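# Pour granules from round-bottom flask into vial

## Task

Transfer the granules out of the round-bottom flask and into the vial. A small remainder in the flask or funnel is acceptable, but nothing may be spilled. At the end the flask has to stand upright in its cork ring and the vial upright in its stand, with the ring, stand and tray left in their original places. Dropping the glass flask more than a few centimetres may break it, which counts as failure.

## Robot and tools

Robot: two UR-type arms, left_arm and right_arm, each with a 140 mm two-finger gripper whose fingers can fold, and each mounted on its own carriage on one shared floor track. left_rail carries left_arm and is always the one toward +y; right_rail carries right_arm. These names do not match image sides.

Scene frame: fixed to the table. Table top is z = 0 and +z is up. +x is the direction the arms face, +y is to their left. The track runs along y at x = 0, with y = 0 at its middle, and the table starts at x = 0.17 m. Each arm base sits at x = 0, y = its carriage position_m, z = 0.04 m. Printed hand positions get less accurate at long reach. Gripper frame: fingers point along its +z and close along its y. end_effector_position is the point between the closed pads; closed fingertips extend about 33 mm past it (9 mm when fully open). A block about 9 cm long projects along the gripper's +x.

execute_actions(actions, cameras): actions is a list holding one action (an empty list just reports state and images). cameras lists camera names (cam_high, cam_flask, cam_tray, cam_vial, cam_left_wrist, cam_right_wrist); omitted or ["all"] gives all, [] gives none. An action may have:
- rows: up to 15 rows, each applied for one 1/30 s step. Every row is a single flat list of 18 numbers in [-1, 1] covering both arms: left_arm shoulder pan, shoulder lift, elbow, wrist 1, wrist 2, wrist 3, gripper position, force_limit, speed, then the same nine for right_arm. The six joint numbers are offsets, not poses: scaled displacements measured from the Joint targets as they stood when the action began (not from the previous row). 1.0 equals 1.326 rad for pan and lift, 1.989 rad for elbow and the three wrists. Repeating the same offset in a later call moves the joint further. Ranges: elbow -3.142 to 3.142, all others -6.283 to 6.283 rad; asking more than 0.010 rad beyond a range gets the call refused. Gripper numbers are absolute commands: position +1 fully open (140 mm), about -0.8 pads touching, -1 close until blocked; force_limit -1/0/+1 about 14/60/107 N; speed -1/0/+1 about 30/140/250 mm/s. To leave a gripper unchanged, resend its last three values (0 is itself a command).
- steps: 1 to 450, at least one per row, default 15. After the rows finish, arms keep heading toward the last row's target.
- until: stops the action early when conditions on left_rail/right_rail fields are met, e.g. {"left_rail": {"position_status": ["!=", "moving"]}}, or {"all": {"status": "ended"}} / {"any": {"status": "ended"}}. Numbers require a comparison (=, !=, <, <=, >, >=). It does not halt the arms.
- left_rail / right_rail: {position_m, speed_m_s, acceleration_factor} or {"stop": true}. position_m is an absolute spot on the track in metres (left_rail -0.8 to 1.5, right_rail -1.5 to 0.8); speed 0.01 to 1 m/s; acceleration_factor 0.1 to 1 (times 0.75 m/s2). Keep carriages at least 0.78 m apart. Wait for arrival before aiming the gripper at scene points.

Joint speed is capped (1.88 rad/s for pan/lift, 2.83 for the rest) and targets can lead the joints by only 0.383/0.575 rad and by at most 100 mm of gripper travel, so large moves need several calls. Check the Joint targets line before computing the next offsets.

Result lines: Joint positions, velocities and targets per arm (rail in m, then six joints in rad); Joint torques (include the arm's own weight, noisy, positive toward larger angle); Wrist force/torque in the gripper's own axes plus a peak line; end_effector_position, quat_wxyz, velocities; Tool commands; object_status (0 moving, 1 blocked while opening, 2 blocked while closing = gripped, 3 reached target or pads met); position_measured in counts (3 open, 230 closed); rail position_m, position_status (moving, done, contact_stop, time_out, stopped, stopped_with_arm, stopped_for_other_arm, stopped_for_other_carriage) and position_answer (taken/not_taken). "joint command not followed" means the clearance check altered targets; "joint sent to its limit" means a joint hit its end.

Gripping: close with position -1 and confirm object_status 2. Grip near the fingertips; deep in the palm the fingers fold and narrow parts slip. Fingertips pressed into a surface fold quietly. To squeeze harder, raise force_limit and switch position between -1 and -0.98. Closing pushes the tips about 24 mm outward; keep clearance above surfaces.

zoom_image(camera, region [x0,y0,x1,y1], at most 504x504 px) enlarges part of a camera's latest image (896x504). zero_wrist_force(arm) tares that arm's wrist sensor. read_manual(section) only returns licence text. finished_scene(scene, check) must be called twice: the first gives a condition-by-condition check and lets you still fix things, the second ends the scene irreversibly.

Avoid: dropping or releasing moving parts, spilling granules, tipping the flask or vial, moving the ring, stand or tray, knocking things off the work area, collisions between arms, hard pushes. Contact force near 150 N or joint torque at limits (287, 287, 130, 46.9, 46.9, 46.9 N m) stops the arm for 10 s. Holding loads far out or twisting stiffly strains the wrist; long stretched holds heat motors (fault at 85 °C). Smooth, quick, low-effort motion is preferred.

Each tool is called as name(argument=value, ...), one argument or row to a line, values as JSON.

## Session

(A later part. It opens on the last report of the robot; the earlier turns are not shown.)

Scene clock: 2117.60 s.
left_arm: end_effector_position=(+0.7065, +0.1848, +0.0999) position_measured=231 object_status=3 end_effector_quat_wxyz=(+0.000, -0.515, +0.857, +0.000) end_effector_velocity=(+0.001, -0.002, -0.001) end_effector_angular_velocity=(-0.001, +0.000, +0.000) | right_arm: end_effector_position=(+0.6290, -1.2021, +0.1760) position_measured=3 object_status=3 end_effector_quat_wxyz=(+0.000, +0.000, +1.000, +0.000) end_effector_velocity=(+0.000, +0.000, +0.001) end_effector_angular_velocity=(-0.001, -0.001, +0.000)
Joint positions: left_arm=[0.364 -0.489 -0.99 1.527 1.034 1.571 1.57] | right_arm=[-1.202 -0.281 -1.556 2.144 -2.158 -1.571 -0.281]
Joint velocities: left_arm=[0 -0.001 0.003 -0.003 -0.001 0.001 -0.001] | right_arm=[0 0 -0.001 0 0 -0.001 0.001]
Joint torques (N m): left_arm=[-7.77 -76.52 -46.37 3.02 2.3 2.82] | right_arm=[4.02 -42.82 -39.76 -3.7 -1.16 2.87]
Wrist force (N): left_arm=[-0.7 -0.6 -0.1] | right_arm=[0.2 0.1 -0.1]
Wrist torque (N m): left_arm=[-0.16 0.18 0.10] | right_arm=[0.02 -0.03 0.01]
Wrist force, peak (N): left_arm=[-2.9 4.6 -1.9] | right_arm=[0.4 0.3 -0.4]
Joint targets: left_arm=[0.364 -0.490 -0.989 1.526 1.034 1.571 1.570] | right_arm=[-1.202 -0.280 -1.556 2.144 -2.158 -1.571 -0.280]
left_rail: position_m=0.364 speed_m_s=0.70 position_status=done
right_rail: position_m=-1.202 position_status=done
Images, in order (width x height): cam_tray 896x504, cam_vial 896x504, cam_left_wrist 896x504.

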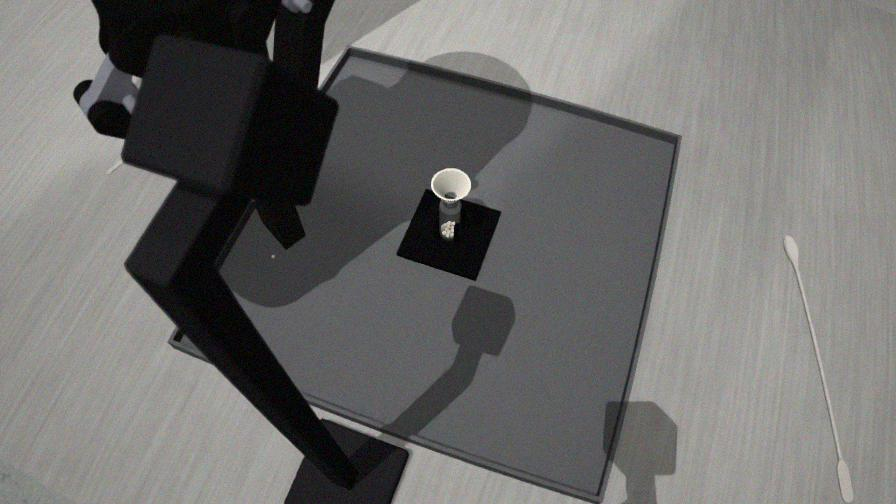

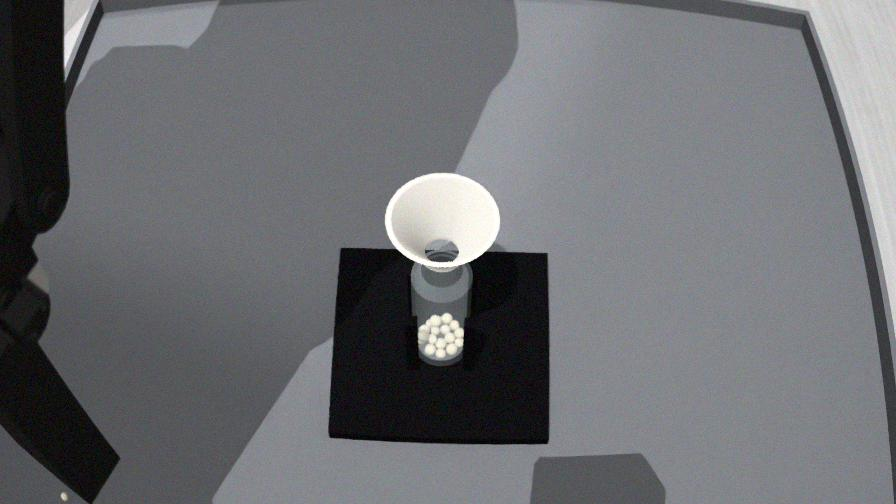

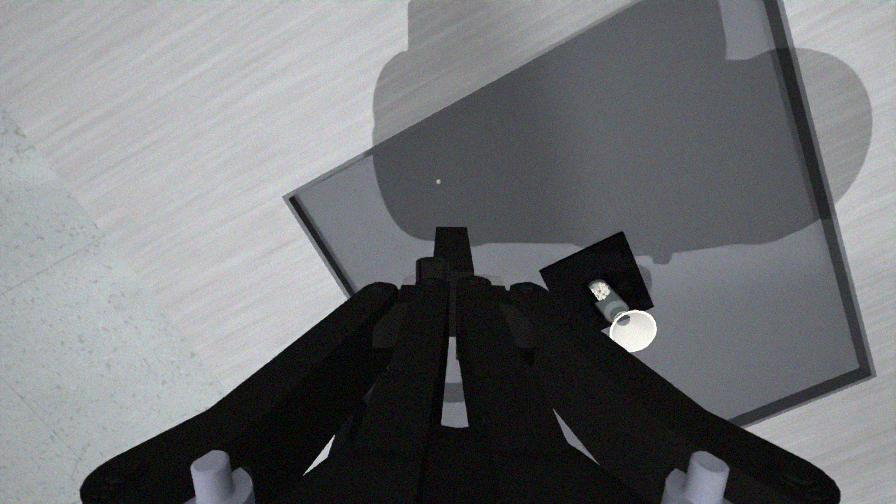

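execute_actions(
  actions=[],
  cameras=["cam_left_wrist", "cam_tray", "cam_vial"],
)

Scene clock: 2144.97 s.
left_arm: end_effector_position=(+0.7066, +0.1847, +0.0998) position_measured=231 object_status=3 end_effector_quat_wxyz=(+0.000, -0.515, +0.857, +0.000) end_effector_velocity=(+0.000, -0.001, +0.000) end_effector_angular_velocity=(-0.001, +0.000, -0.001) | right_arm: end_effector_position=(+0.6290, -1.2021, +0.1760) position_measured=3 object_status=3 end_effector_quat_wxyz=(+0.000, +0.000, +1.000, +0.000) end_effector_velocity=(+0.000, +0.000, +0.000) end_effector_angular_velocity=(-0.001, +0.000, +0.001)
Joint positions: left_arm=[0.364 -0.49 -0.989 1.526 1.034 1.571 1.57] | right_arm=[-1.202 -0.281 -1.556 2.144 -2.158 -1.571 -0.28]
Joint velocities: left_arm=[0 -0.001 0 0 0 0.001 0] | right_arm=[0 0.002 0.001 -0.001 0 -0.001 0]
Joint torques (N m): left_arm=[-9.06 -74.34 -36.5 4.23 2.35 2.69] | right_arm=[2.16 -45.01 -39.09 -3.91 -0.28 2.29]
Wrist force (N): left_arm=[-0.7 -0.6 -0.3] | right_arm=[0.3 0.0 -0.1]
Wrist torque (N m): left_arm=[-0.15 0.18 0.10] | right_arm=[0.00 -0.05 0.00]
Wrist force, peak (N): left_arm=[-1.3 -0.8 -0.5] | right_arm=[0.6 0.1 0.2]
Joint targets: left_arm=[0.364 -0.490 -0.989 1.526 1.034 1.571 1.570] | right_arm=[-1.202 -0.280 -1.556 2.144 -2.158 -1.571 -0.280]
Tool commands: left_gripper/position=-1.0 left_gripper/force_limit=-1.0 left_gripper/speed=-0.5 right_gripper/position=+1.0 right_gripper/force_limit=+1.0 right_gripper/speed=+1.0
left_rail: position_m=0.364 speed_m_s=0.70 position_status=done
right_rail: position_m=-1.202 position_status=done
Images, in order (width x height): cam_tray 896x504, cam_vial 896x504, cam_left_wrist 896x504.

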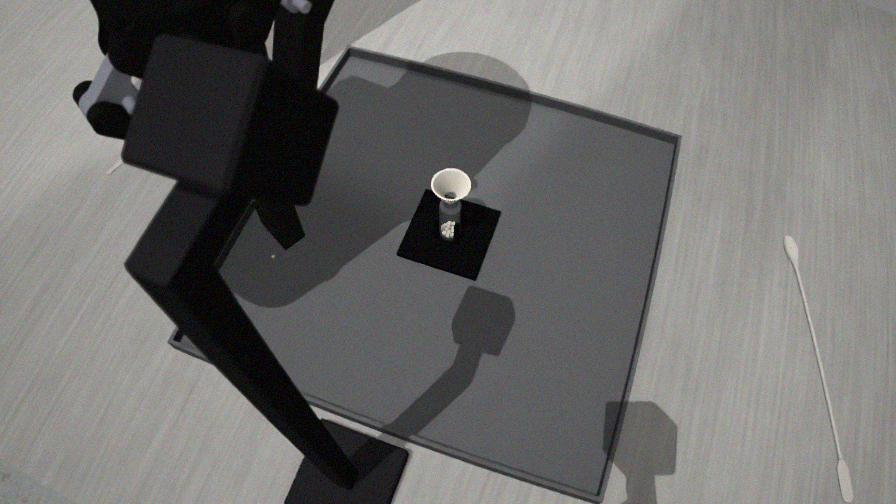

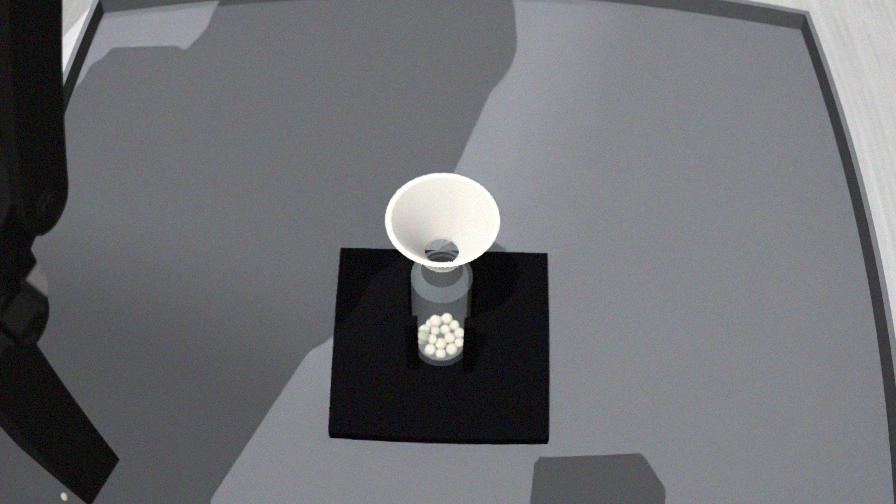

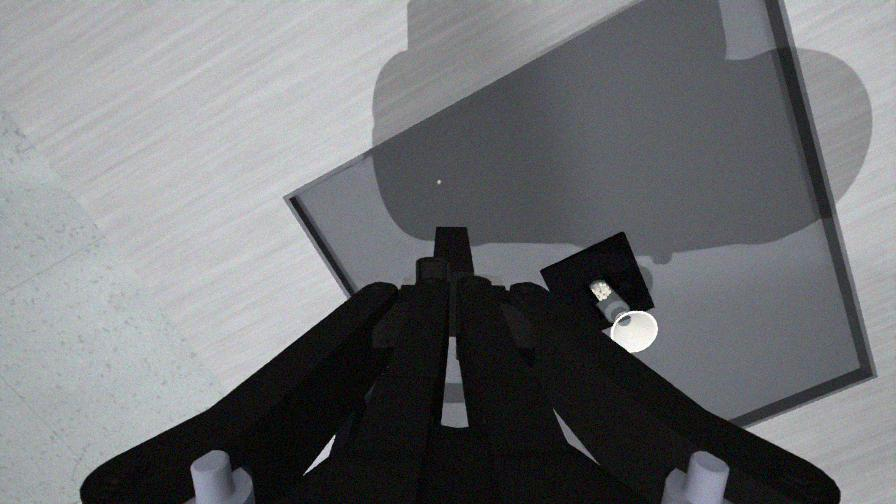

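zoom_image(
  camera="cam_left_wrist",
  region=[390, 160, 520, 290],
)

zoom_image(
  camera="cam_tray",
  region=[220, 190, 330, 300],
)

Scaled by 3.877 from the camera's 896x504 image, which has a finer 1280x720 frame.

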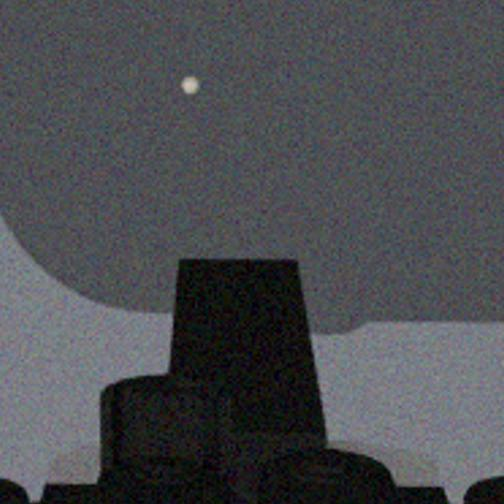

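Scaled by 4.582 from the camera's 896x504 image, which has a finer 1280x720 frame.

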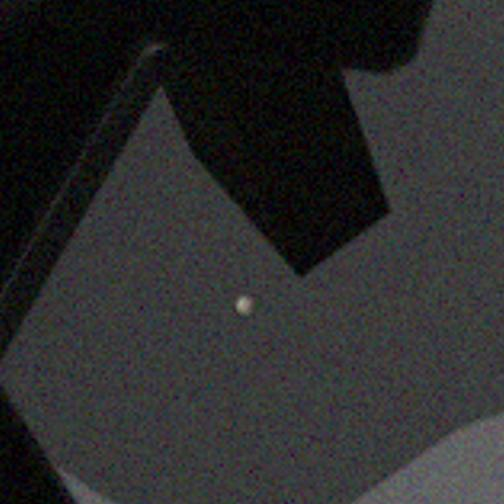

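execute_actions(
  actions=[
    {"rows": [[-0.000011, 0.000101, 0.000034, -0.000101, 0, 0, -1, -1, -0.5, 0, 0, 0, 0, 0, 0, 1, 1, 1], [-0.000078, 0.000716, 0.000241, -0.000719, 0, 0, -1, -1, -0.5, 0, 0, 0, 0, 0, 0, 1, 1, 1], [-0.000236, 0.002161, 0.000727, -0.002167, 0, 0, -1, -1, -0.5, 0, 0, 0, 0, 0, 0, 1, 1, 1], [-0.000496, 0.004549, 0.00153, -0.004563, 0, 0, -1, -1, -0.5, 0, 0, 0, 0, 0, 0, 1, 1, 1], [-0.000854, 0.007832, 0.002635, -0.007857, 0, 0, -1, -1, -0.5, 0, 0, 0, 0, 0, 0, 1, 1, 1], [-0.001292, 0.011844, 0.003984, -0.011881, 0, 0, -1, -1, -0.5, 0, 0, 0, 0, 0, 0, 1, 1, 1], [-0.001781, 0.016333, 0.005494, -0.016384, 0, 0, -1, -1, -0.5, 0, 0, 0, 0, 0, 0, 1, 1, 1], [-0.002289, 0.020982, 0.007059, -0.021047, 0, 0, -1, -1, -0.5, 0, 0, 0, 0, 0, 0, 1, 1, 1], [-0.002778, 0.025471, 0.008569, -0.02555, 0, 0, -1, -1, -0.5, 0, 0, 0, 0, 0, 0, 1, 1, 1], [-0.003216, 0.029483, 0.009918, -0.029574, 0, 0, -1, -1, -0.5, 0, 0, 0, 0, 0, 0, 1, 1, 1], [-0.003574, 0.032766, 0.011023, -0.032868, 0, 0, -1, -1, -0.5, 0, 0, 0, 0, 0, 0, 1, 1, 1], [-0.003834, 0.035154, 0.011826, -0.035264, 0, 0, -1, -1, -0.5, 0, 0, 0, 0, 0, 0, 1, 1, 1], [-0.003992, 0.036599, 0.012312, -0.036712, 0, 0, -1, -1, -0.5, 0, 0, 0, 0, 0, 0, 1, 1, 1], [-0.004059, 0.037214, 0.012519, -0.03733, 0, 0, -1, -1, -0.5, 0, 0, 0, 0, 0, 0, 1, 1, 1], [-0.00407, 0.037315, 0.012553, -0.037431, 0, 0, -1, -1, -0.5, 0, 0, 0, 0, 0, 0, 1, 1, 1]], "steps": 18},
  ],
  cameras=["cam_left_wrist", "cam_tray"],
)

Scene clock: 2264.10 s.
left_arm: end_effector_position=(+0.7072, +0.1800, +0.0471) position_measured=231 object_status=3 end_effector_quat_wxyz=(+0.000, -0.513, +0.859, +0.000) end_effector_velocity=(+0.000, +0.000, -0.002) end_effector_angular_velocity=(+0.000, +0.000, +0.000) | right_arm: end_effector_position=(+0.6290, -1.2021, +0.1760) position_measured=3 object_status=3 end_effector_quat_wxyz=(+0.000, +0.000, +1.000, +0.000) end_effector_velocity=(+0.001, -0.001, -0.001) end_effector_angular_velocity=(-0.001, +0.000, -0.002)
Joint positions: left_arm=[0.364 -0.495 -0.94 1.551 0.959 1.571 1.57] | right_arm=[-1.202 -0.281 -1.556 2.144 -2.158 -1.571 -0.28]
Joint velocities: left_arm=[0 0 0.002 0.001 -0.003 0 0] | right_arm=[0 -0.002 0.002 0 -0.002 0 0]
Joint torques (N m): left_arm=[-11.74 -72.66 -20.08 2.33 2.18 2.79] | right_arm=[3.04 -45.13 -38.5 -3.45 -0.35 2.42]
Wrist force (N): left_arm=[-1.2 -0.6 -0.6] | right_arm=[0.3 -0.1 -0.2]
Wrist torque (N m): left_arm=[-0.18 0.30 0.08] | right_arm=[-0.03 -0.07 0.00]
Wrist force, peak (N): left_arm=[-0.8 -0.3 -1.8] | right_arm=[0.5 0.4 0.4]
Joint targets: left_arm=[0.364 -0.495 -0.940 1.551 0.959 1.571 1.570] | right_arm=[-1.202 -0.280 -1.556 2.144 -2.158 -1.571 -0.280]
left_rail: position_m=0.364 speed_m_s=0.70 position_status=done
right_rail: position_m=-1.202 position_status=done
Images, in order (width x height): cam_tray 896x504, cam_left_wrist 896x504.

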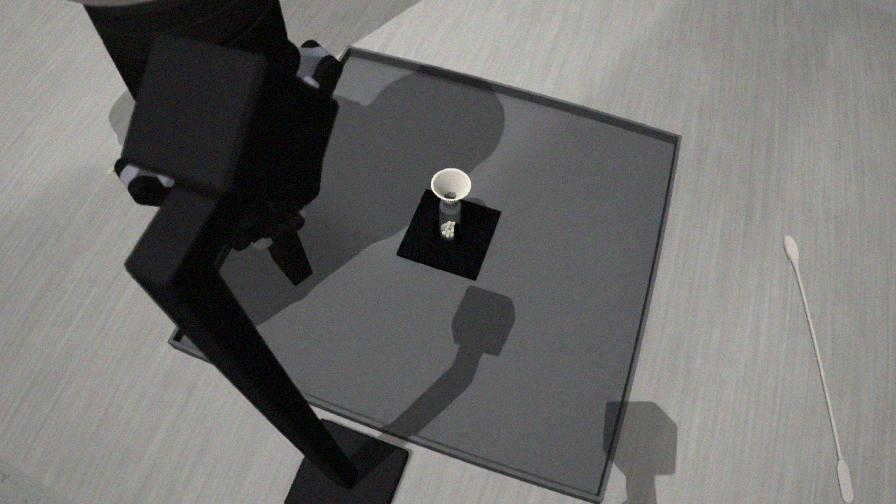

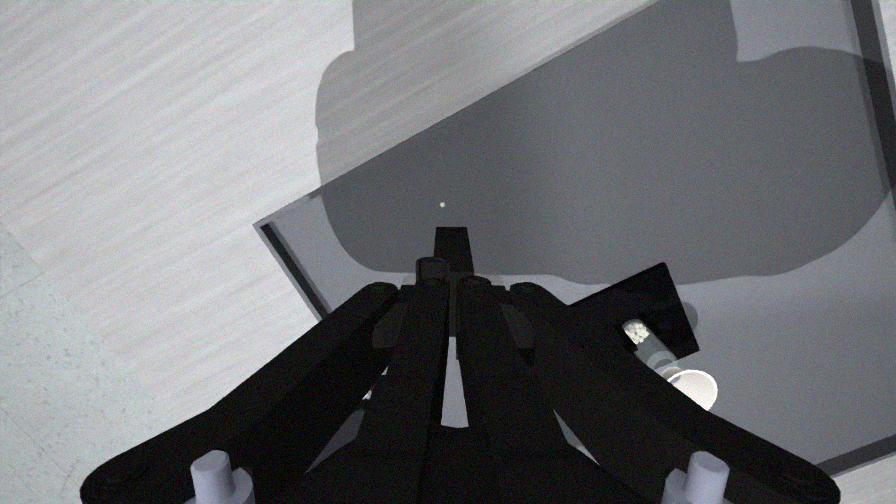

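zoom_image(
  camera="cam_left_wrist",
  region=[400, 180, 510, 290],
)

Scaled by 4.582 from the camera's 896x504 image, which has a finer 1280x720 frame.

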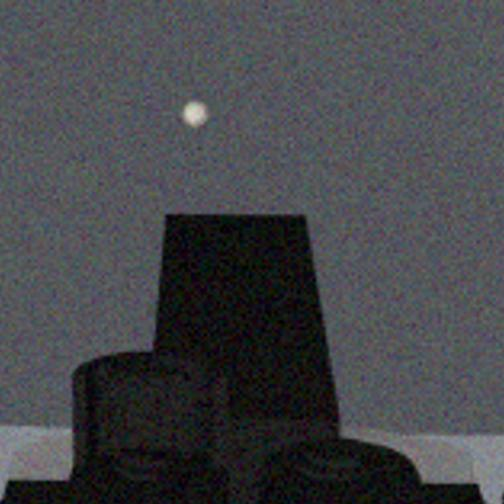

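execute_actions(
  actions=[
    {"rows": [[0, 0.000085, 0.000044, -0.000101, 0, 0, -1, -1, -0.5, 0, 0, 0, 0, 0, 0, 1, 1, 1], [0, 0.000541, 0.000279, -0.00064, 0, 0, -1, -1, -0.5, 0, 0, 0, 0, 0, 0, 1, 1, 1], [0, 0.001408, 0.000727, -0.001666, 0, 0, -1, -1, -0.5, 0, 0, 0, 0, 0, 0, 1, 1, 1], [0, 0.002484, 0.001283, -0.002939, 0, 0, -1, -1, -0.5, 0, 0, 0, 0, 0, 0, 1, 1, 1], [0, 0.003421, 0.001767, -0.004047, 0, 0, -1, -1, -0.5, 0, 0, 0, 0, 0, 0, 1, 1, 1], [0, 0.004093, 0.002114, -0.004843, 0, 0, -1, -1, -0.5, 0, 0, 0, 0, 0, 0, 1, 1, 1], [0, 0.00439, 0.002268, -0.005195, 0, 0, -1, -1, -0.5, 0, 0, 0, 0, 0, 0, 1, 1, 1], [0, 0.004435, 0.002291, -0.005247, 0, 0, -1, -1, -0.5, 0, 0, 0, 0, 0, 0, 1, 1, 1]], "steps": 12},
  ],
  cameras=[],
)

Scene clock: 2326.70 s.
left_arm: end_effector_position=(+0.7067, +0.1803, +0.0401) position_measured=231 object_status=3 end_effector_quat_wxyz=(+0.000, -0.513, +0.859, +0.000) end_effector_velocity=(+0.000, +0.001, -0.002) end_effector_angular_velocity=(-0.001, +0.000, +0.000) | right_arm: end_effector_position=(+0.6290, -1.2021, +0.1760) position_measured=3 object_status=3 end_effector_quat_wxyz=(+0.000, +0.000, +1.000, +0.000) end_effector_velocity=(+0.000, +0.001, -0.001) end_effector_angular_velocity=(+0.003, +0.000, +0.000)
Joint positions: left_arm=[0.364 -0.495 -0.934 1.556 0.949 1.571 1.57] | right_arm=[-1.202 -0.281 -1.556 2.144 -2.158 -1.571 -0.28]
Joint velocities: left_arm=[0 0.002 0.002 0.001 -0.003 0.001 0.001] | right_arm=[0 0 0.001 0 0 0.003 0.001]
Joint torques (N m): left_arm=[-10.17 -74.08 -19.2 3.22 2.19 2.85] | right_arm=[4.22 -43.59 -38.97 -3.85 -0.56 2.14]
Wrist force (N): left_arm=[-1.0 0.0 -0.4] | right_arm=[0.1 0.2 0.2]
Wrist torque (N m): left_arm=[-0.03 0.24 0.09] | right_arm=[0.04 -0.01 0.01]
Wrist force, peak (N): left_arm=[-1.4 -0.7 -0.9] | right_arm=[0.5 0.5 -0.1]
Joint targets: left_arm=[0.364 -0.495 -0.934 1.556 0.949 1.571 1.570] | right_arm=[-1.202 -0.280 -1.556 2.144 -2.158 -1.571 -0.280]
left_rail: position_m=0.364 speed_m_s=0.70 position_status=done
right_rail: position_m=-1.202 position_status=done
No camera images: "cameras" was empty.

execute_actions(
  actions=[
    {"rows": [[0, 0.00024, 0.000076, -0.000235, 0, 0, -1, -1, -0.5, 0, 0, 0, 0, 0, 0, 1, 1, 1], [0, 0.00048, 0.000151, -0.00047, 0, 0, -1, -1, -0.5, 0, 0, 0, 0, 0, 0, 1, 1, 1], [0, 0.000719, 0.000227, -0.000706, 0, 0, -1, -1, -0.5, 0, 0, 0, 0, 0, 0, 1, 1, 1]], "steps": 6},
  ],
  cameras=["cam_left_wrist"],
)

zoom_image(
  camera="cam_left_wrist",
  region=[410, 190, 500, 250],
)

Scene clock: 2333.80 s.
left_arm: end_effector_position=(+0.7067, +0.1803, +0.0389) position_measured=231 object_status=3 end_effector_quat_wxyz=(+0.000, -0.513, +0.859, +0.000) end_effector_velocity=(+0.000, -0.001, -0.001) end_effector_angular_velocity=(-0.001, +0.000, +0.000) | right_arm: end_effector_position=(+0.6290, -1.2021, +0.1760) position_measured=3 object_status=3 end_effector_quat_wxyz=(+0.000, +0.000, +1.000, +0.000) end_effector_velocity=(+0.001, +0.001, +0.002) end_effector_angular_velocity=(+0.001, -0.003, +0.000)
Joint positions: left_arm=[0.364 -0.495 -0.933 1.556 0.947 1.571 1.57] | right_arm=[-1.202 -0.281 -1.556 2.144 -2.158 -1.571 -0.281]
Joint velocities: left_arm=[0 -0.001 0.001 0 -0.001 0.001 0] | right_arm=[0 0.001 -0.002 -0.002 0.001 0.002 0]
Joint torques (N m): left_arm=[-8.69 -77.44 -20.24 3.82 2.26 2.82] | right_arm=[1.85 -45.96 -38.8 -3.16 -0.94 2.35]
Wrist force (N): left_arm=[-0.7 -0.5 -0.5] | right_arm=[-0.1 -0.1 0.4]
Wrist torque (N m): left_arm=[-0.16 0.19 0.08] | right_arm=[-0.02 0.03 0.00]
Wrist force, peak (N): left_arm=[-1.3 -0.7 -1.0] | right_arm=[0.4 0.5 0.3]
Joint targets: left_arm=[0.364 -0.495 -0.933 1.556 0.947 1.571 1.570] | right_arm=[-1.202 -0.280 -1.556 2.144 -2.158 -1.571 -0.280]
left_rail: position_m=0.364 speed_m_s=0.70 position_status=done
right_rail: position_m=-1.202 position_status=done
Images, in order (width x height): cam_left_wrist 896x504.

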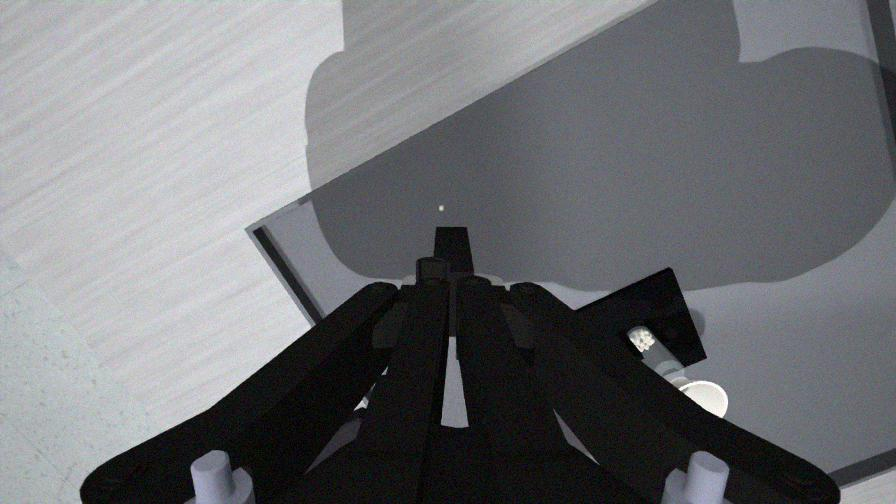

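Scaled by 5.600 from the camera's 896x504 image, which has a finer 1280x720 frame.

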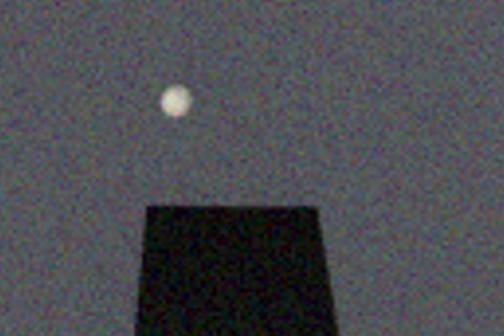

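execute_actions(
  actions=[
    {"rows": [[0, 0.00018, 0.000057, -0.000177, 0, 0, -1, -1, -0.5, 0, 0, 0, 0, 0, 0, 1, 1, 1], [0, 0.00036, 0.000114, -0.000353, 0, 0, -1, -1, -0.5, 0, 0, 0, 0, 0, 0, 1, 1, 1]], "steps": 5},
  ],
  cameras=[],
)

execute_actions(
  actions=[
    {"rows": [[0, 0.00018, 0.000057, -0.000177, 0, 0, -1, -1, -0.5, 0, 0, 0, 0, 0, 0, 1, 1, 1], [0, 0.00036, 0.000114, -0.000353, 0, 0, -1, -1, -0.5, 0, 0, 0, 0, 0, 0, 1, 1, 1]], "steps": 5},
  ],
  cameras=[],
)

Scene clock: 2348.07 s.
left_arm: end_effector_position=(+0.7067, +0.1802, +0.0384) position_measured=231 object_status=3 end_effector_quat_wxyz=(+0.000, -0.513, +0.859, +0.000) end_effector_velocity=(+0.000, +0.000, +0.000) end_effector_angular_velocity=(-0.001, -0.001, +0.000) | right_arm: end_effector_position=(+0.6290, -1.2021, +0.1760) position_measured=3 object_status=3 end_effector_quat_wxyz=(+0.000, +0.000, +1.000, +0.000) end_effector_velocity=(+0.001, -0.001, +0.001) end_effector_angular_velocity=(-0.001, -0.002, -0.002)
Joint positions: left_arm=[0.364 -0.495 -0.933 1.556 0.947 1.571 1.57] | right_arm=[-1.202 -0.281 -1.556 2.144 -2.158 -1.571 -0.28]
Joint velocities: left_arm=[0 0.001 0 0 -0.001 0 0.001] | right_arm=[0 -0.001 -0.001 -0.001 0 -0.001 0]
Joint torques (N m): left_arm=[-6.77 -77.48 -19.88 2.81 2.2 2.66] | right_arm=[3.57 -45.99 -39.62 -3.49 -1.16 2.81]
Wrist force (N): left_arm=[-1.0 -0.5 -0.7] | right_arm=[0.4 0.1 0.1]
Wrist torque (N m): left_arm=[-0.15 0.24 0.08] | right_arm=[0.03 -0.08 0.01]
Wrist force, peak (N): left_arm=[-1.3 -0.6 -0.8] | right_arm=[0.5 0.4 0.2]
Joint targets: left_arm=[0.364 -0.495 -0.933 1.556 0.947 1.571 1.570] | right_arm=[-1.202 -0.280 -1.556 2.144 -2.158 -1.571 -0.280]
left_rail: position_m=0.364 speed_m_s=0.70 position_status=done
right_rail: position_m=-1.202 position_status=done
No camera images: "cameras" was empty.

Scene clock: 2348.43 s.
left_arm: end_effector_position=(+0.7067, +0.1803, +0.0379) position_measured=231 object_status=3 end_effector_quat_wxyz=(+0.000, -0.513, +0.859, +0.000) end_effector_velocity=(+0.000, +0.000, +0.000) end_effector_angular_velocity=(-0.001, +0.000, +0.000) | right_arm: end_effector_position=(+0.6290, -1.2021, +0.1760) position_measured=3 object_status=3 end_effector_quat_wxyz=(+0.000, +0.000, +1.000, +0.000) end_effector_velocity=(+0.000, +0.000, +0.000) end_effector_angular_velocity=(+0.000, +0.001, +0.000)
Joint positions: left_arm=[0.364 -0.495 -0.932 1.557 0.946 1.571 1.57] | right_arm=[-1.202 -0.281 -1.556 2.144 -2.158 -1.571 -0.281]
Joint velocities: left_arm=[0 0 0 0 -0.001 0 0] | right_arm=[0 0 0.001 0 0.001 -0.001 0]
Joint torques (N m): left_arm=[-6.4 -77.09 -20.57 3.05 2.07 2.62] | right_arm=[4.66 -46.39 -40.67 -3.34 -0.88 2.24]
Wrist force (N): left_arm=[-0.6 -0.7 -0.5] | right_arm=[0.1 0.1 0.2]
Wrist torque (N m): left_arm=[-0.19 0.17 0.08] | right_arm=[0.02 -0.01 0.01]
Wrist force, peak (N): left_arm=[-1.1 -0.7 -0.5] | right_arm=[0.4 0.1 0.0]
Joint targets: left_arm=[0.364 -0.495 -0.932 1.557 0.946 1.571 1.570] | right_arm=[-1.202 -0.280 -1.556 2.144 -2.158 -1.571 -0.280]
left_rail: position_m=0.364 speed_m_s=0.70 position_status=done
right_rail: position_m=-1.202 position_status=done
No camera images: "cameras" was empty.

execute_actions(
  actions=[
    {"rows": [[0, 0.00014, 0.000045, -0.000141, 0, 0, -1, -1, -0.5, 0, 0, 0, 0, 0, 0, 1, 1, 1], [0, 0.000288, 0.000091, -0.000282, 0, 0, -1, -1, -0.5, 0, 0, 0, 0, 0, 0, 1, 1, 1]], "steps": 5},
  ],
  cameras=[],
)

execute_actions(
  actions=[
    {"rows": [[0, 0.00014, 0.000045, -0.000141, 0, 0, -1, -1, -0.5, 0, 0, 0, 0, 0, 0, 1, 1, 1], [0, 0.000288, 0.000091, -0.000282, 0, 0, -1, -1, -0.5, 0, 0, 0, 0, 0, 0, 1, 1, 1]], "steps": 5},
  ],
  cameras=[],
)

Scene clock: 2353.87 s.
left_arm: end_effector_position=(+0.7068, +0.1802, +0.0375) position_measured=231 object_status=3 end_effector_quat_wxyz=(+0.000, -0.513, +0.859, +0.000) end_effector_velocity=(+0.000, +0.000, +0.000) end_effector_angular_velocity=(+0.001, +0.000, -0.001) | right_arm: end_effector_position=(+0.6290, -1.2021, +0.1760) position_measured=3 object_status=3 end_effector_quat_wxyz=(+0.000, +0.000, +1.000, +0.000) end_effector_velocity=(-0.001, +0.001, +0.000) end_effector_angular_velocity=(+0.000, +0.000, +0.001)
Joint positions: left_arm=[0.364 -0.495 -0.932 1.557 0.945 1.571 1.57] | right_arm=[-1.202 -0.281 -1.556 2.144 -2.158 -1.571 -0.28]
Joint velocities: left_arm=[0 0 0 0 0 -0.001 0] | right_arm=[0 0.001 -0.001 0.001 0 0 0]
Joint torques (N m): left_arm=[-6.23 -77.49 -20.3 3.1 2.34 2.65] | right_arm=[1.36 -45.59 -39.07 -3.39 -0.75 2.91]
Wrist force (N): left_arm=[-0.5 -0.4 -0.7] | right_arm=[-0.1 0.5 0.1]
Wrist torque (N m): left_arm=[-0.12 0.14 0.08] | right_arm=[0.11 0.04 0.00]
Wrist force, peak (N): left_arm=[-1.1 -0.9 -0.7] | right_arm=[0.2 0.4 0.4]
Joint targets: left_arm=[0.364 -0.495 -0.932 1.557 0.945 1.571 1.570] | right_arm=[-1.202 -0.280 -1.556 2.144 -2.158 -1.571 -0.280]
left_rail: position_m=0.364 speed_m_s=0.70 position_status=done
right_rail: position_m=-1.202 position_status=done
No camera images: "cameras" was empty.

Scene clock: 2354.23 s.
left_arm: end_effector_position=(+0.7067, +0.1803, +0.0370) position_measured=231 object_status=3 end_effector_quat_wxyz=(+0.000, -0.513, +0.859, +0.000) end_effector_velocity=(+0.000, -0.001, +0.000) end_effector_angular_velocity=(+0.000, +0.000, -0.001) | right_arm: end_effector_position=(+0.6290, -1.2021, +0.1760) position_measured=3 object_status=3 end_effector_quat_wxyz=(+0.000, +0.000, +1.000, +0.000) end_effector_velocity=(-0.001, -0.001, +0.000) end_effector_angular_velocity=(-0.002, +0.000, -0.001)
Joint positions: left_arm=[0.364 -0.495 -0.931 1.557 0.945 1.571 1.57] | right_arm=[-1.202 -0.281 -1.556 2.144 -2.158 -1.571 -0.28]
Joint velocities: left_arm=[0 -0.001 0 0 -0.001 0 0.001] | right_arm=[0 0 -0.001 0 0.001 -0.002 0]
Joint torques (N m): left_arm=[-5.32 -77.53 -20.45 3.34 2.21 2.7] | right_arm=[3.24 -45.54 -39.87 -3.78 -0.95 2.4]
Wrist force (N): left_arm=[-1.0 -0.7 -0.6] | right_arm=[0.3 0.0 0.4]
Wrist torque (N m): left_arm=[-0.20 0.26 0.08] | right_arm=[0.00 -0.05 0.00]
Wrist force, peak (N): left_arm=[-1.1 -1.0 -0.5] | right_arm=[0.5 0.2 0.0]
Joint targets: left_arm=[0.364 -0.495 -0.931 1.557 0.945 1.571 1.570] | right_arm=[-1.202 -0.280 -1.556 2.144 -2.158 -1.571 -0.280]
left_rail: position_m=0.364 speed_m_s=0.70 position_status=done
right_rail: position_m=-1.202 position_status=done
No camera images: "cameras" was empty.

execute_actions(
  actions=[
    {"rows": [[0, 0.00014, 0.000045, -0.000141, 0, 0, -1, -1, -0.5, 0, 0, 0, 0, 0, 0, 1, 1, 1], [0, 0.000288, 0.000091, -0.000282, 0, 0, -1, -1, -0.5, 0, 0, 0, 0, 0, 0, 1, 1, 1]], "steps": 5},
  ],
  cameras=[],
)

execute_actions(
  actions=[
    {"rows": [[0, 0.00014, 0.000045, -0.000141, 0, 0, -1, -1, -0.5, 0, 0, 0, 0, 0, 0, 1, 1, 1], [0, 0.000288, 0.000091, -0.000282, 0, 0, -1, -1, -0.5, 0, 0, 0, 0, 0, 0, 1, 1, 1]], "steps": 5},
  ],
  cameras=["cam_left_wrist"],
)

zoom_image(
  camera="cam_left_wrist",
  region=[410, 190, 500, 250],
)

Scene clock: 2361.90 s.
left_arm: end_effector_position=(+0.7067, +0.1802, +0.0367) position_measured=231 object_status=3 end_effector_quat_wxyz=(+0.000, -0.513, +0.859, +0.000) end_effector_velocity=(+0.000, +0.000, -0.001) end_effector_angular_velocity=(+0.000, +0.001, +0.001) | right_arm: end_effector_position=(+0.6290, -1.2021, +0.1760) position_measured=3 object_status=3 end_effector_quat_wxyz=(+0.000, +0.000, +1.000, +0.000) end_effector_velocity=(-0.001, +0.000, -0.001) end_effector_angular_velocity=(+0.000, +0.001, +0.001)
Joint positions: left_arm=[0.364 -0.495 -0.931 1.557 0.944 1.571 1.57] | right_arm=[-1.202 -0.281 -1.556 2.144 -2.158 -1.571 -0.281]
Joint velocities: left_arm=[0 0 0 0.001 -0.001 0 -0.001] | right_arm=[0 0 0 0.002 -0.001 0 -0.001]
Joint torques (N m): left_arm=[-4.95 -77.5 -19.36 3.06 2.23 2.72] | right_arm=[5.24 -45.54 -40.23 -3.68 -0.67 2.38]
Wrist force (N): left_arm=[-1.1 -0.5 -0.4] | right_arm=[0.1 -0.1 -0.1]
Wrist torque (N m): left_arm=[-0.16 0.27 0.08] | right_arm=[-0.02 -0.01 0.00]
Wrist force, peak (N): left_arm=[-1.4 -0.6 -0.6] | right_arm=[0.5 0.4 0.1]
Joint targets: left_arm=[0.364 -0.495 -0.931 1.557 0.944 1.571 1.570] | right_arm=[-1.202 -0.280 -1.556 2.144 -2.158 -1.571 -0.280]
left_rail: position_m=0.364 speed_m_s=0.70 position_status=done
right_rail: position_m=-1.202 position_status=done
No camera images: "cameras" was empty.

Scene clock: 2362.27 s.
left_arm: end_effector_position=(+0.7067, +0.1803, +0.0362) position_measured=231 object_status=3 end_effector_quat_wxyz=(+0.000, -0.513, +0.859, +0.000) end_effector_velocity=(+0.000, +0.000, +0.000) end_effector_angular_velocity=(+0.000, +0.000, +0.000) | right_arm: end_effector_position=(+0.6290, -1.2021, +0.1760) position_measured=3 object_status=3 end_effector_quat_wxyz=(+0.000, +0.000, +1.000, +0.000) end_effector_velocity=(+0.000, +0.000, +0.001) end_effector_angular_velocity=(-0.001, -0.002, -0.001)
Joint positions: left_arm=[0.364 -0.495 -0.931 1.557 0.944 1.571 1.57] | right_arm=[-1.202 -0.281 -1.556 2.144 -2.158 -1.571 -0.28]
Joint velocities: left_arm=[0 0 0 0 0 0 -0.001] | right_arm=[0 -0.001 -0.002 0 0 0 0]
Joint torques (N m): left_arm=[-2.55 -76.25 -20.25 3.01 2.24 2.63] | right_arm=[4.09 -47.76 -39.69 -3.68 -0.88 2.5]
Wrist force (N): left_arm=[-1.0 -0.7 -0.3] | right_arm=[0.0 0.3 0.2]
Wrist torque (N m): left_arm=[-0.19 0.25 0.08] | right_arm=[0.07 0.01 0.01]
Wrist force, peak (N): left_arm=[-1.0 -0.5 -1.1] | right_arm=[0.3 0.5 -0.2]
Joint targets: left_arm=[0.364 -0.495 -0.931 1.557 0.944 1.571 1.570] | right_arm=[-1.202 -0.280 -1.556 2.144 -2.158 -1.571 -0.280]
left_rail: position_m=0.364 speed_m_s=0.70 position_status=done
right_rail: position_m=-1.202 position_status=done
Images, in order (width x height): cam_left_wrist 896x504.

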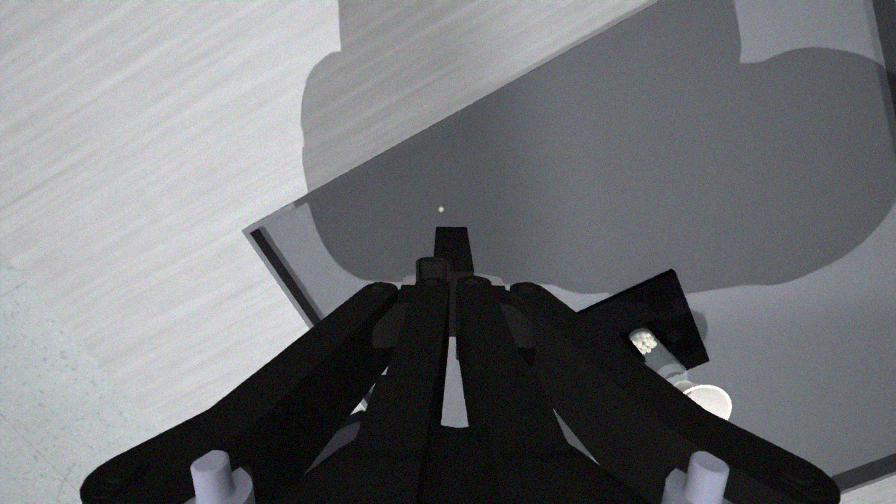

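Scaled by 5.600 from the camera's 896x504 image, which has a finer 1280x720 frame.

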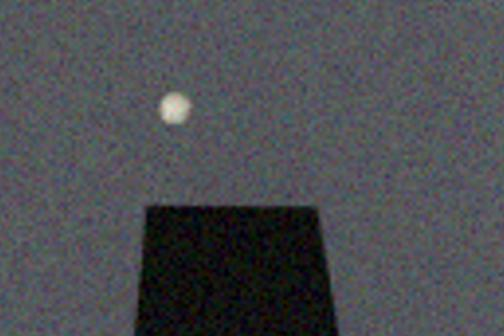

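execute_actions(
  actions=[
    {"rows": [[0, 0.00014, 0.000045, -0.000141, 0, 0, -1, -1, -0.5, 0, 0, 0, 0, 0, 0, 1, 1, 1], [0, 0.000288, 0.000091, -0.000282, 0, 0, -1, -1, -0.5, 0, 0, 0, 0, 0, 0, 1, 1, 1]], "steps": 5},
  ],
  cameras=[],
)

execute_actions(
  actions=[
    {"rows": [[0, 0.00014, 0.000045, -0.000141, 0, 0, -1, -1, -0.5, 0, 0, 0, 0, 0, 0, 1, 1, 1], [0, 0.000288, 0.000091, -0.000282, 0, 0, -1, -1, -0.5, 0, 0, 0, 0, 0, 0, 1, 1, 1]], "steps": 5},
  ],
  cameras=[],
)

Scene clock: 2373.10 s.
left_arm: end_effector_position=(+0.7067, +0.1802, +0.0359) position_measured=231 object_status=3 end_effector_quat_wxyz=(+0.000, -0.513, +0.859, +0.000) end_effector_velocity=(+0.000, +0.000, +0.000) end_effector_angular_velocity=(+0.000, -0.001, +0.000) | right_arm: end_effector_position=(+0.6290, -1.2021, +0.1760) position_measured=3 object_status=3 end_effector_quat_wxyz=(+0.000, +0.000, +1.000, +0.000) end_effector_velocity=(-0.001, +0.001, -0.001) end_effector_angular_velocity=(+0.002, +0.002, +0.000)
Joint positions: left_arm=[0.364 -0.495 -0.93 1.558 0.943 1.571 1.57] | right_arm=[-1.202 -0.281 -1.556 2.144 -2.158 -1.571 -0.28]
Joint velocities: left_arm=[0 -0.001 0 0 -0.001 -0.001 -0.001] | right_arm=[0 0.001 0 0.001 0.001 0.001 0]
Joint torques (N m): left_arm=[-2.14 -72.07 -18.91 1.71 2.13 2.55] | right_arm=[5.35 -47.8 -39.31 -3.81 -0.8 2.7]
Wrist force (N): left_arm=[-0.6 0.8 -8.3] | right_arm=[0.1 0.4 -0.2]
Wrist torque (N m): left_arm=[-0.17 0.24 0.08] | right_arm=[0.09 -0.01 0.00]
Wrist force, peak (N): left_arm=[-0.6 0.8 -8.3] | right_arm=[0.4 0.4 0.0]
Joint targets: left_arm=[0.364 -0.495 -0.930 1.558 0.943 1.571 1.570] | right_arm=[-1.202 -0.280 -1.556 2.144 -2.158 -1.571 -0.280]
left_rail: position_m=0.364 speed_m_s=0.70 position_status=done
right_rail: position_m=-1.202 position_status=done
No camera images: "cameras" was empty.

Scene clock: 2373.47 s.
left_arm: end_effector_position=(+0.7067, +0.1802, +0.0356) position_measured=231 object_status=3 end_effector_quat_wxyz=(+0.000, -0.513, +0.859, +0.000) end_effector_velocity=(+0.000, +0.000, -0.001) end_effector_angular_velocity=(+0.000, +0.000, -0.001) | right_arm: end_effector_position=(+0.6290, -1.2021, +0.1760) position_measured=3 object_status=3 end_effector_quat_wxyz=(+0.000, +0.000, +1.000, +0.000) end_effector_velocity=(+0.000, +0.000, -0.001) end_effector_angular_velocity=(+0.000, +0.000, +0.001)
Joint positions: left_arm=[0.364 -0.495 -0.93 1.558 0.943 1.571 1.57] | right_arm=[-1.202 -0.281 -1.556 2.144 -2.158 -1.571 -0.28]
Joint velocities: left_arm=[0 0 0 0 -0.001 0 0] | right_arm=[0 0 0 0.001 -0.001 0 0]
Joint torques (N m): left_arm=[-4.59 -52.08 -12.01 -2.4 2.21 2.52] | right_arm=[4.76 -46.55 -39.5 -3.74 -0.92 2.42]
Wrist force (N): left_arm=[0.2 3.0 -34.5] | right_arm=[0.1 0.4 0.4]
Wrist torque (N m): left_arm=[-0.22 0.27 0.08] | right_arm=[0.10 -0.02 0.00]
Wrist force, peak (N): left_arm=[0.2 3.0 -34.5] | right_arm=[0.1 0.4 0.4]
Joint targets: left_arm=[0.364 -0.495 -0.930 1.558 0.942 1.571 1.570] | right_arm=[-1.202 -0.280 -1.556 2.144 -2.158 -1.571 -0.280]
left_rail: position_m=0.364 speed_m_s=0.70 position_status=done
right_rail: position_m=-1.202 position_status=done
No camera images: "cameras" was empty.

execute_actions(
  actions=[
    {"rows": [[0, -0.00024, -0.000076, 0.000235, 0, 0, -1, -1, -0.5, 0, 0, 0, 0, 0, 0, 1, 1, 1], [0, -0.00048, -0.000151, 0.00047, 0, 0, -1, -1, -0.5, 0, 0, 0, 0, 0, 0, 1, 1, 1], [0, -0.000719, -0.000227, 0.000706, 0, 0, -1, -1, -0.5, 0, 0, 0, 0, 0, 0, 1, 1, 1]], "steps": 6},
  ],
  cameras=["cam_left_wrist"],
)

zoom_image(
  camera="cam_left_wrist",
  region=[410, 190, 500, 250],
)

Scene clock: 2399.57 s.
left_arm: end_effector_position=(+0.7066, +0.1803, +0.0360) position_measured=231 object_status=3 end_effector_quat_wxyz=(+0.000, -0.513, +0.859, +0.000) end_effector_velocity=(+0.000, +0.000, +0.001) end_effector_angular_velocity=(+0.000, +0.001, +0.001) | right_arm: end_effector_position=(+0.6290, -1.2021, +0.1760) position_measured=3 object_status=3 end_effector_quat_wxyz=(+0.000, +0.000, +1.000, +0.000) end_effector_velocity=(+0.000, +0.000, +0.000) end_effector_angular_velocity=(+0.000, +0.000, +0.000)
Joint positions: left_arm=[0.364 -0.495 -0.93 1.558 0.944 1.571 1.57] | right_arm=[-1.202 -0.281 -1.556 2.144 -2.158 -1.571 -0.28]
Joint velocities: left_arm=[0 0 -0.001 0 0.002 0.001 -0.001] | right_arm=[0 0 -0.001 0 0 0 0]
Joint torques (N m): left_arm=[-1.75 -100.62 -36.82 6.47 2.36 2.4] | right_arm=[0.5 -45.99 -39.41 -3.66 -0.47 2.67]
Wrist force (N): left_arm=[-0.2 -1.5 -6.0] | right_arm=[0.2 0.1 -0.1]
Wrist torque (N m): left_arm=[-0.08 0.10 0.09] | right_arm=[0.01 -0.04 0.00]
Wrist force, peak (N): left_arm=[0.4 3.3 -47.7] | right_arm=[0.2 0.3 0.5]
Joint targets: left_arm=[0.364 -0.495 -0.931 1.557 0.944 1.571 1.570] | right_arm=[-1.202 -0.280 -1.556 2.144 -2.158 -1.571 -0.280]
left_rail: position_m=0.364 speed_m_s=0.70 position_status=done
right_rail: position_m=-1.202 position_status=done
Images, in order (width x height): cam_left_wrist 896x504.

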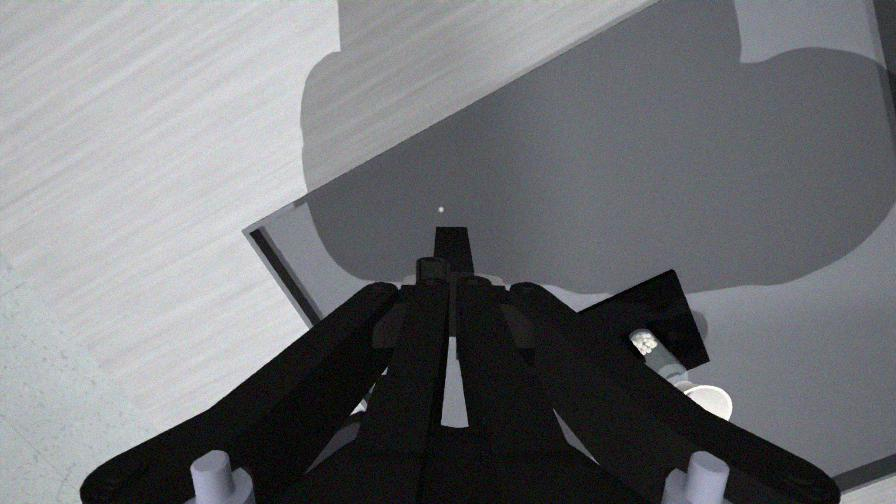

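Scaled by 5.600 from the camera's 896x504 image, which has a finer 1280x720 frame.

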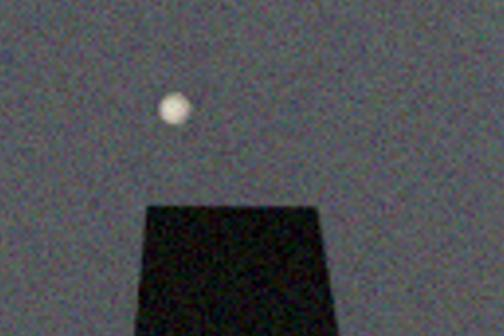

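execute_actions(
  actions=[
    {"rows": [[0, -0.00018, -0.000057, 0.000177, 0, 0, -1, -1, -0.5, 0, 0, 0, 0, 0, 0, 1, 1, 1], [0, -0.00036, -0.000114, 0.000353, 0, 0, -1, -1, -0.5, 0, 0, 0, 0, 0, 0, 1, 1, 1]], "steps": 6},
  ],
  cameras=[],
)

Scene clock: 2403.77 s.
left_arm: end_effector_position=(+0.7067, +0.1803, +0.0369) position_measured=231 object_status=3 end_effector_quat_wxyz=(+0.000, -0.513, +0.859, +0.000) end_effector_velocity=(+0.000, +0.000, +0.000) end_effector_angular_velocity=(+0.000, +0.001, +0.000) | right_arm: end_effector_position=(+0.6290, -1.2021, +0.1760) position_measured=3 object_status=3 end_effector_quat_wxyz=(+0.000, +0.000, +1.000, +0.000) end_effector_velocity=(+0.001, +0.000, +0.000) end_effector_angular_velocity=(+0.001, -0.001, +0.000)
Joint positions: left_arm=[0.364 -0.495 -0.931 1.557 0.945 1.571 1.57] | right_arm=[-1.202 -0.281 -1.556 2.144 -2.158 -1.571 -0.28]
Joint velocities: left_arm=[0 0 0 0 0.001 0.001 0] | right_arm=[0 0 0.001 -0.001 -0.001 0.001 0]
Joint torques (N m): left_arm=[0.13 -104.56 -41.07 7.4 1.97 2.33] | right_arm=[5.17 -47.38 -40.3 -3.54 -0.45 2.47]
Wrist force (N): left_arm=[-1.0 -0.4 -0.7] | right_arm=[0.1 0.3 0.0]
Wrist torque (N m): left_arm=[-0.14 0.24 0.09] | right_arm=[0.07 -0.01 0.00]
Wrist force, peak (N): left_arm=[-0.9 -1.4 -3.1] | right_arm=[0.1 0.6 0.3]
Joint targets: left_arm=[0.364 -0.495 -0.931 1.557 0.945 1.571 1.570] | right_arm=[-1.202 -0.280 -1.556 2.144 -2.158 -1.571 -0.280]
left_rail: position_m=0.364 speed_m_s=0.70 position_status=done
right_rail: position_m=-1.202 position_status=done
No camera images: "cameras" was empty.

execute_actions(
  actions=[
    {"rows": [[0, 0.00014, 0.000045, -0.000141, 0, 0, -0.57, -1, -0.8, 0, 0, 0, 0, 0, 0, 1, 1, 1], [0, 0.000288, 0.000091, -0.000282, 0, 0, -0.57, -1, -0.8, 0, 0, 0, 0, 0, 0, 1, 1, 1]], "steps": 14},
  ],
  cameras=["cam_left_wrist"],
)

zoom_image(
  camera="cam_left_wrist",
  region=[390, 180, 520, 270],
)

Scene clock: 2413.23 s.
left_arm: end_effector_position=(+0.7067, +0.1803, +0.0365) position_measured=201 object_status=3 end_effector_quat_wxyz=(+0.000, -0.513, +0.859, +0.000) end_effector_velocity=(+0.000, +0.000, +0.000) end_effector_angular_velocity=(+0.001, +0.000, -0.001) | right_arm: end_effector_position=(+0.6290, -1.2021, +0.1760) position_measured=3 object_status=3 end_effector_quat_wxyz=(+0.000, +0.000, +1.000, +0.000) end_effector_velocity=(+0.000, +0.000, +0.000) end_effector_angular_velocity=(+0.000, -0.001, -0.001)
Joint positions: left_arm=[0.364 -0.495 -0.931 1.557 0.944 1.571 1.57] | right_arm=[-1.202 -0.281 -1.556 2.144 -2.158 -1.571 -0.28]
Joint velocities: left_arm=[0 0 0 0 0 -0.001 0.001] | right_arm=[0 -0.001 0 0 -0.001 0.001 0]
Joint torques (N m): left_arm=[-0.92 -77.27 -21.2 3.41 2.21 2.28] | right_arm=[5.46 -43.37 -40.33 -3.24 -0.55 2.51]
Wrist force (N): left_arm=[-0.9 -0.4 -0.4] | right_arm=[0.3 0.0 0.2]
Wrist torque (N m): left_arm=[-0.12 0.21 0.08] | right_arm=[0.00 -0.05 0.01]
Wrist force, peak (N): left_arm=[-1.3 -0.7 -0.8] | right_arm=[0.2 0.6 -0.2]
Joint targets: left_arm=[0.364 -0.495 -0.931 1.557 0.944 1.571 1.570] | right_arm=[-1.202 -0.280 -1.556 2.144 -2.158 -1.571 -0.280]
left_rail: position_m=0.364 speed_m_s=0.70 position_status=done
right_rail: position_m=-1.202 position_status=done
Images, in order (width x height): cam_left_wrist 896x504.

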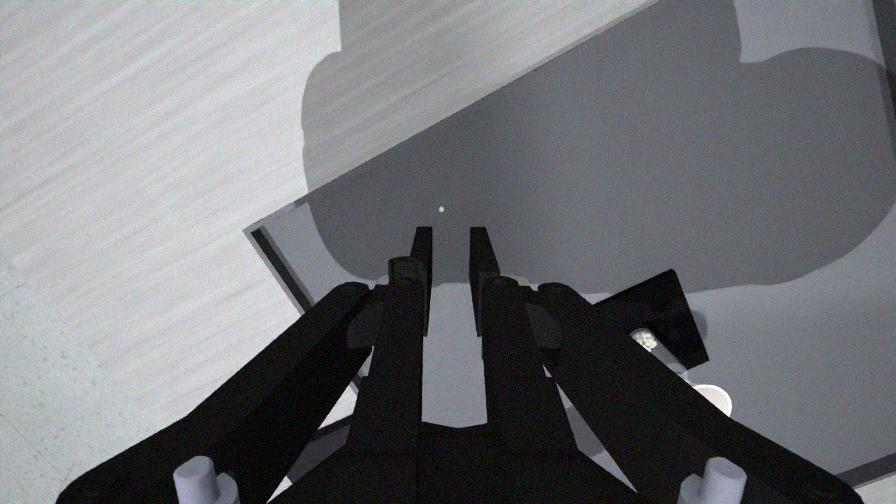

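Scaled by 3.877 from the camera's 896x504 image, which has a finer 1280x720 frame.

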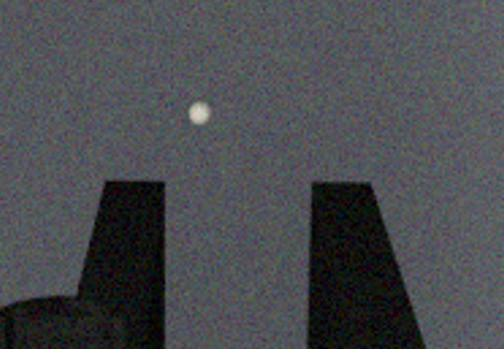

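execute_actions(
  actions=[
    {"rows": [[-0.000066, 0, 0, 0, 0, 0, -0.57, -1, -0.8, 0, 0, 0, 0, 0, 0, 1, 1, 1], [-0.000466, 0, 0, 0, 0, 0, -0.57, -1, -0.8, 0, 0, 0, 0, 0, 0, 1, 1, 1], [-0.001406, 0, 0, 0, 0, 0, -0.57, -1, -0.8, 0, 0, 0, 0, 0, 0, 1, 1, 1], [-0.00296, 0, 0, 0, 0, 0, -0.57, -1, -0.8, 0, 0, 0, 0, 0, 0, 1, 1, 1], [-0.005097, 0, 0, 0, 0, 0, -0.57, -1, -0.8, 0, 0, 0, 0, 0, 0, 1, 1, 1], [-0.007708, 0, 0, 0, 0, 0, -0.57, -1, -0.8, 0, 0, 0, 0, 0, 0, 1, 1, 1], [-0.010629, 0, 0, 0, 0, 0, -0.57, -1, -0.8, 0, 0, 0, 0, 0, 0, 1, 1, 1], [-0.013655, 0, 0, 0, 0, 0, -0.57, -1, -0.8, 0, 0, 0, 0, 0, 0, 1, 1, 1], [-0.016576, 0, 0, 0, 0, 0, -0.57, -1, -0.8, 0, 0, 0, 0, 0, 0, 1, 1, 1], [-0.019187, 0, 0, 0, 0, 0, -0.57, -1, -0.8, 0, 0, 0, 0, 0, 0, 1, 1, 1], [-0.021324, 0, 0, 0, 0, 0, -0.57, -1, -0.8, 0, 0, 0, 0, 0, 0, 1, 1, 1], [-0.022878, 0, 0, 0, 0, 0, -0.57, -1, -0.8, 0, 0, 0, 0, 0, 0, 1, 1, 1], [-0.023818, 0, 0, 0, 0, 0, -0.57, -1, -0.8, 0, 0, 0, 0, 0, 0, 1, 1, 1], [-0.024218, 0, 0, 0, 0, 0, -0.57, -1, -0.8, 0, 0, 0, 0, 0, 0, 1, 1, 1], [-0.024284, 0, 0, 0, 0, 0, -0.57, -1, -0.8, 0, 0, 0, 0, 0, 0, 1, 1, 1]], "steps": 18},
  ],
  cameras=["cam_left_wrist", "cam_tray"],
)

zoom_image(
  camera="cam_left_wrist",
  region=[390, 190, 520, 280],
)

Scene clock: 2442.23 s.
left_arm: end_effector_position=(+0.7005, +0.1579, +0.0365) position_measured=201 object_status=3 end_effector_quat_wxyz=(+0.000, -0.499, +0.867, +0.000) end_effector_velocity=(-0.001, -0.002, +0.000) end_effector_angular_velocity=(+0.000, +0.000, -0.003) | right_arm: end_effector_position=(+0.6290, -1.2021, +0.1760) position_measured=3 object_status=3 end_effector_quat_wxyz=(+0.000, +0.000, +1.000, +0.000) end_effector_velocity=(+0.000, -0.001, +0.001) end_effector_angular_velocity=(-0.002, -0.001, -0.001)
Joint positions: left_arm=[0.364 -0.527 -0.931 1.557 0.944 1.571 1.57] | right_arm=[-1.202 -0.281 -1.556 2.144 -2.158 -1.571 -0.28]
Joint velocities: left_arm=[0 -0.003 0 0 0 0 0] | right_arm=[0 -0.001 0 0 -0.001 -0.001 0]
Joint torques (N m): left_arm=[-8.94 -76.99 -31.55 4.82 2.25 2.61] | right_arm=[2.76 -44.03 -39.65 -3.5 -1.05 2.61]
Wrist force (N): left_arm=[-1.1 -0.5 -0.6] | right_arm=[-0.3 0.1 -0.2]
Wrist torque (N m): left_arm=[-0.15 0.26 0.08] | right_arm=[0.03 0.07 0.00]
Wrist force, peak (N): left_arm=[-1.7 -0.7 -0.6] | right_arm=[-0.3 0.6 0.1]
Joint targets: left_arm=[0.364 -0.527 -0.931 1.557 0.944 1.571 1.570] | right_arm=[-1.202 -0.280 -1.556 2.144 -2.158 -1.571 -0.280]
left_rail: position_m=0.364 speed_m_s=0.70 position_status=done
right_rail: position_m=-1.202 position_status=done
Images, in order (width x height): cam_tray 896x504, cam_left_wrist 896x504.

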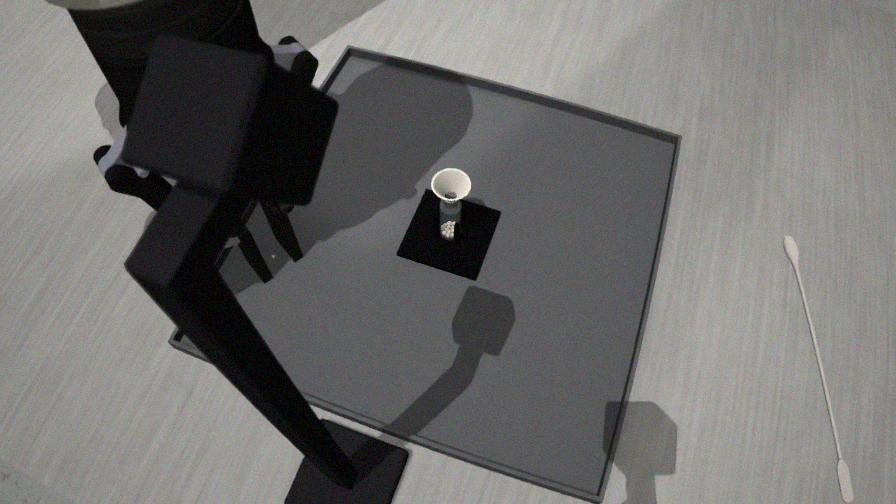

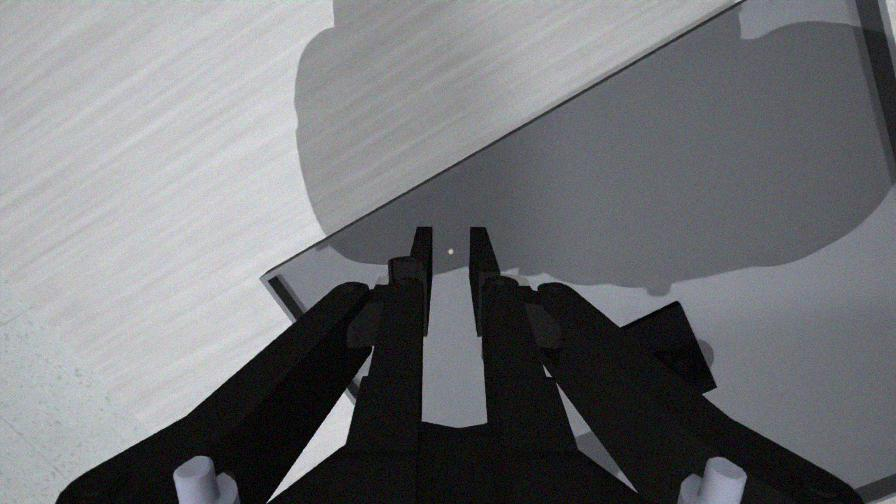

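Scaled by 3.877 from the camera's 896x504 image, which has a finer 1280x720 frame.

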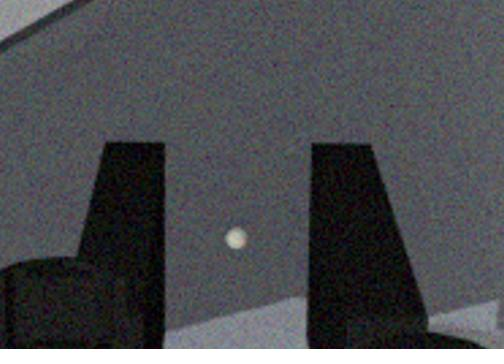

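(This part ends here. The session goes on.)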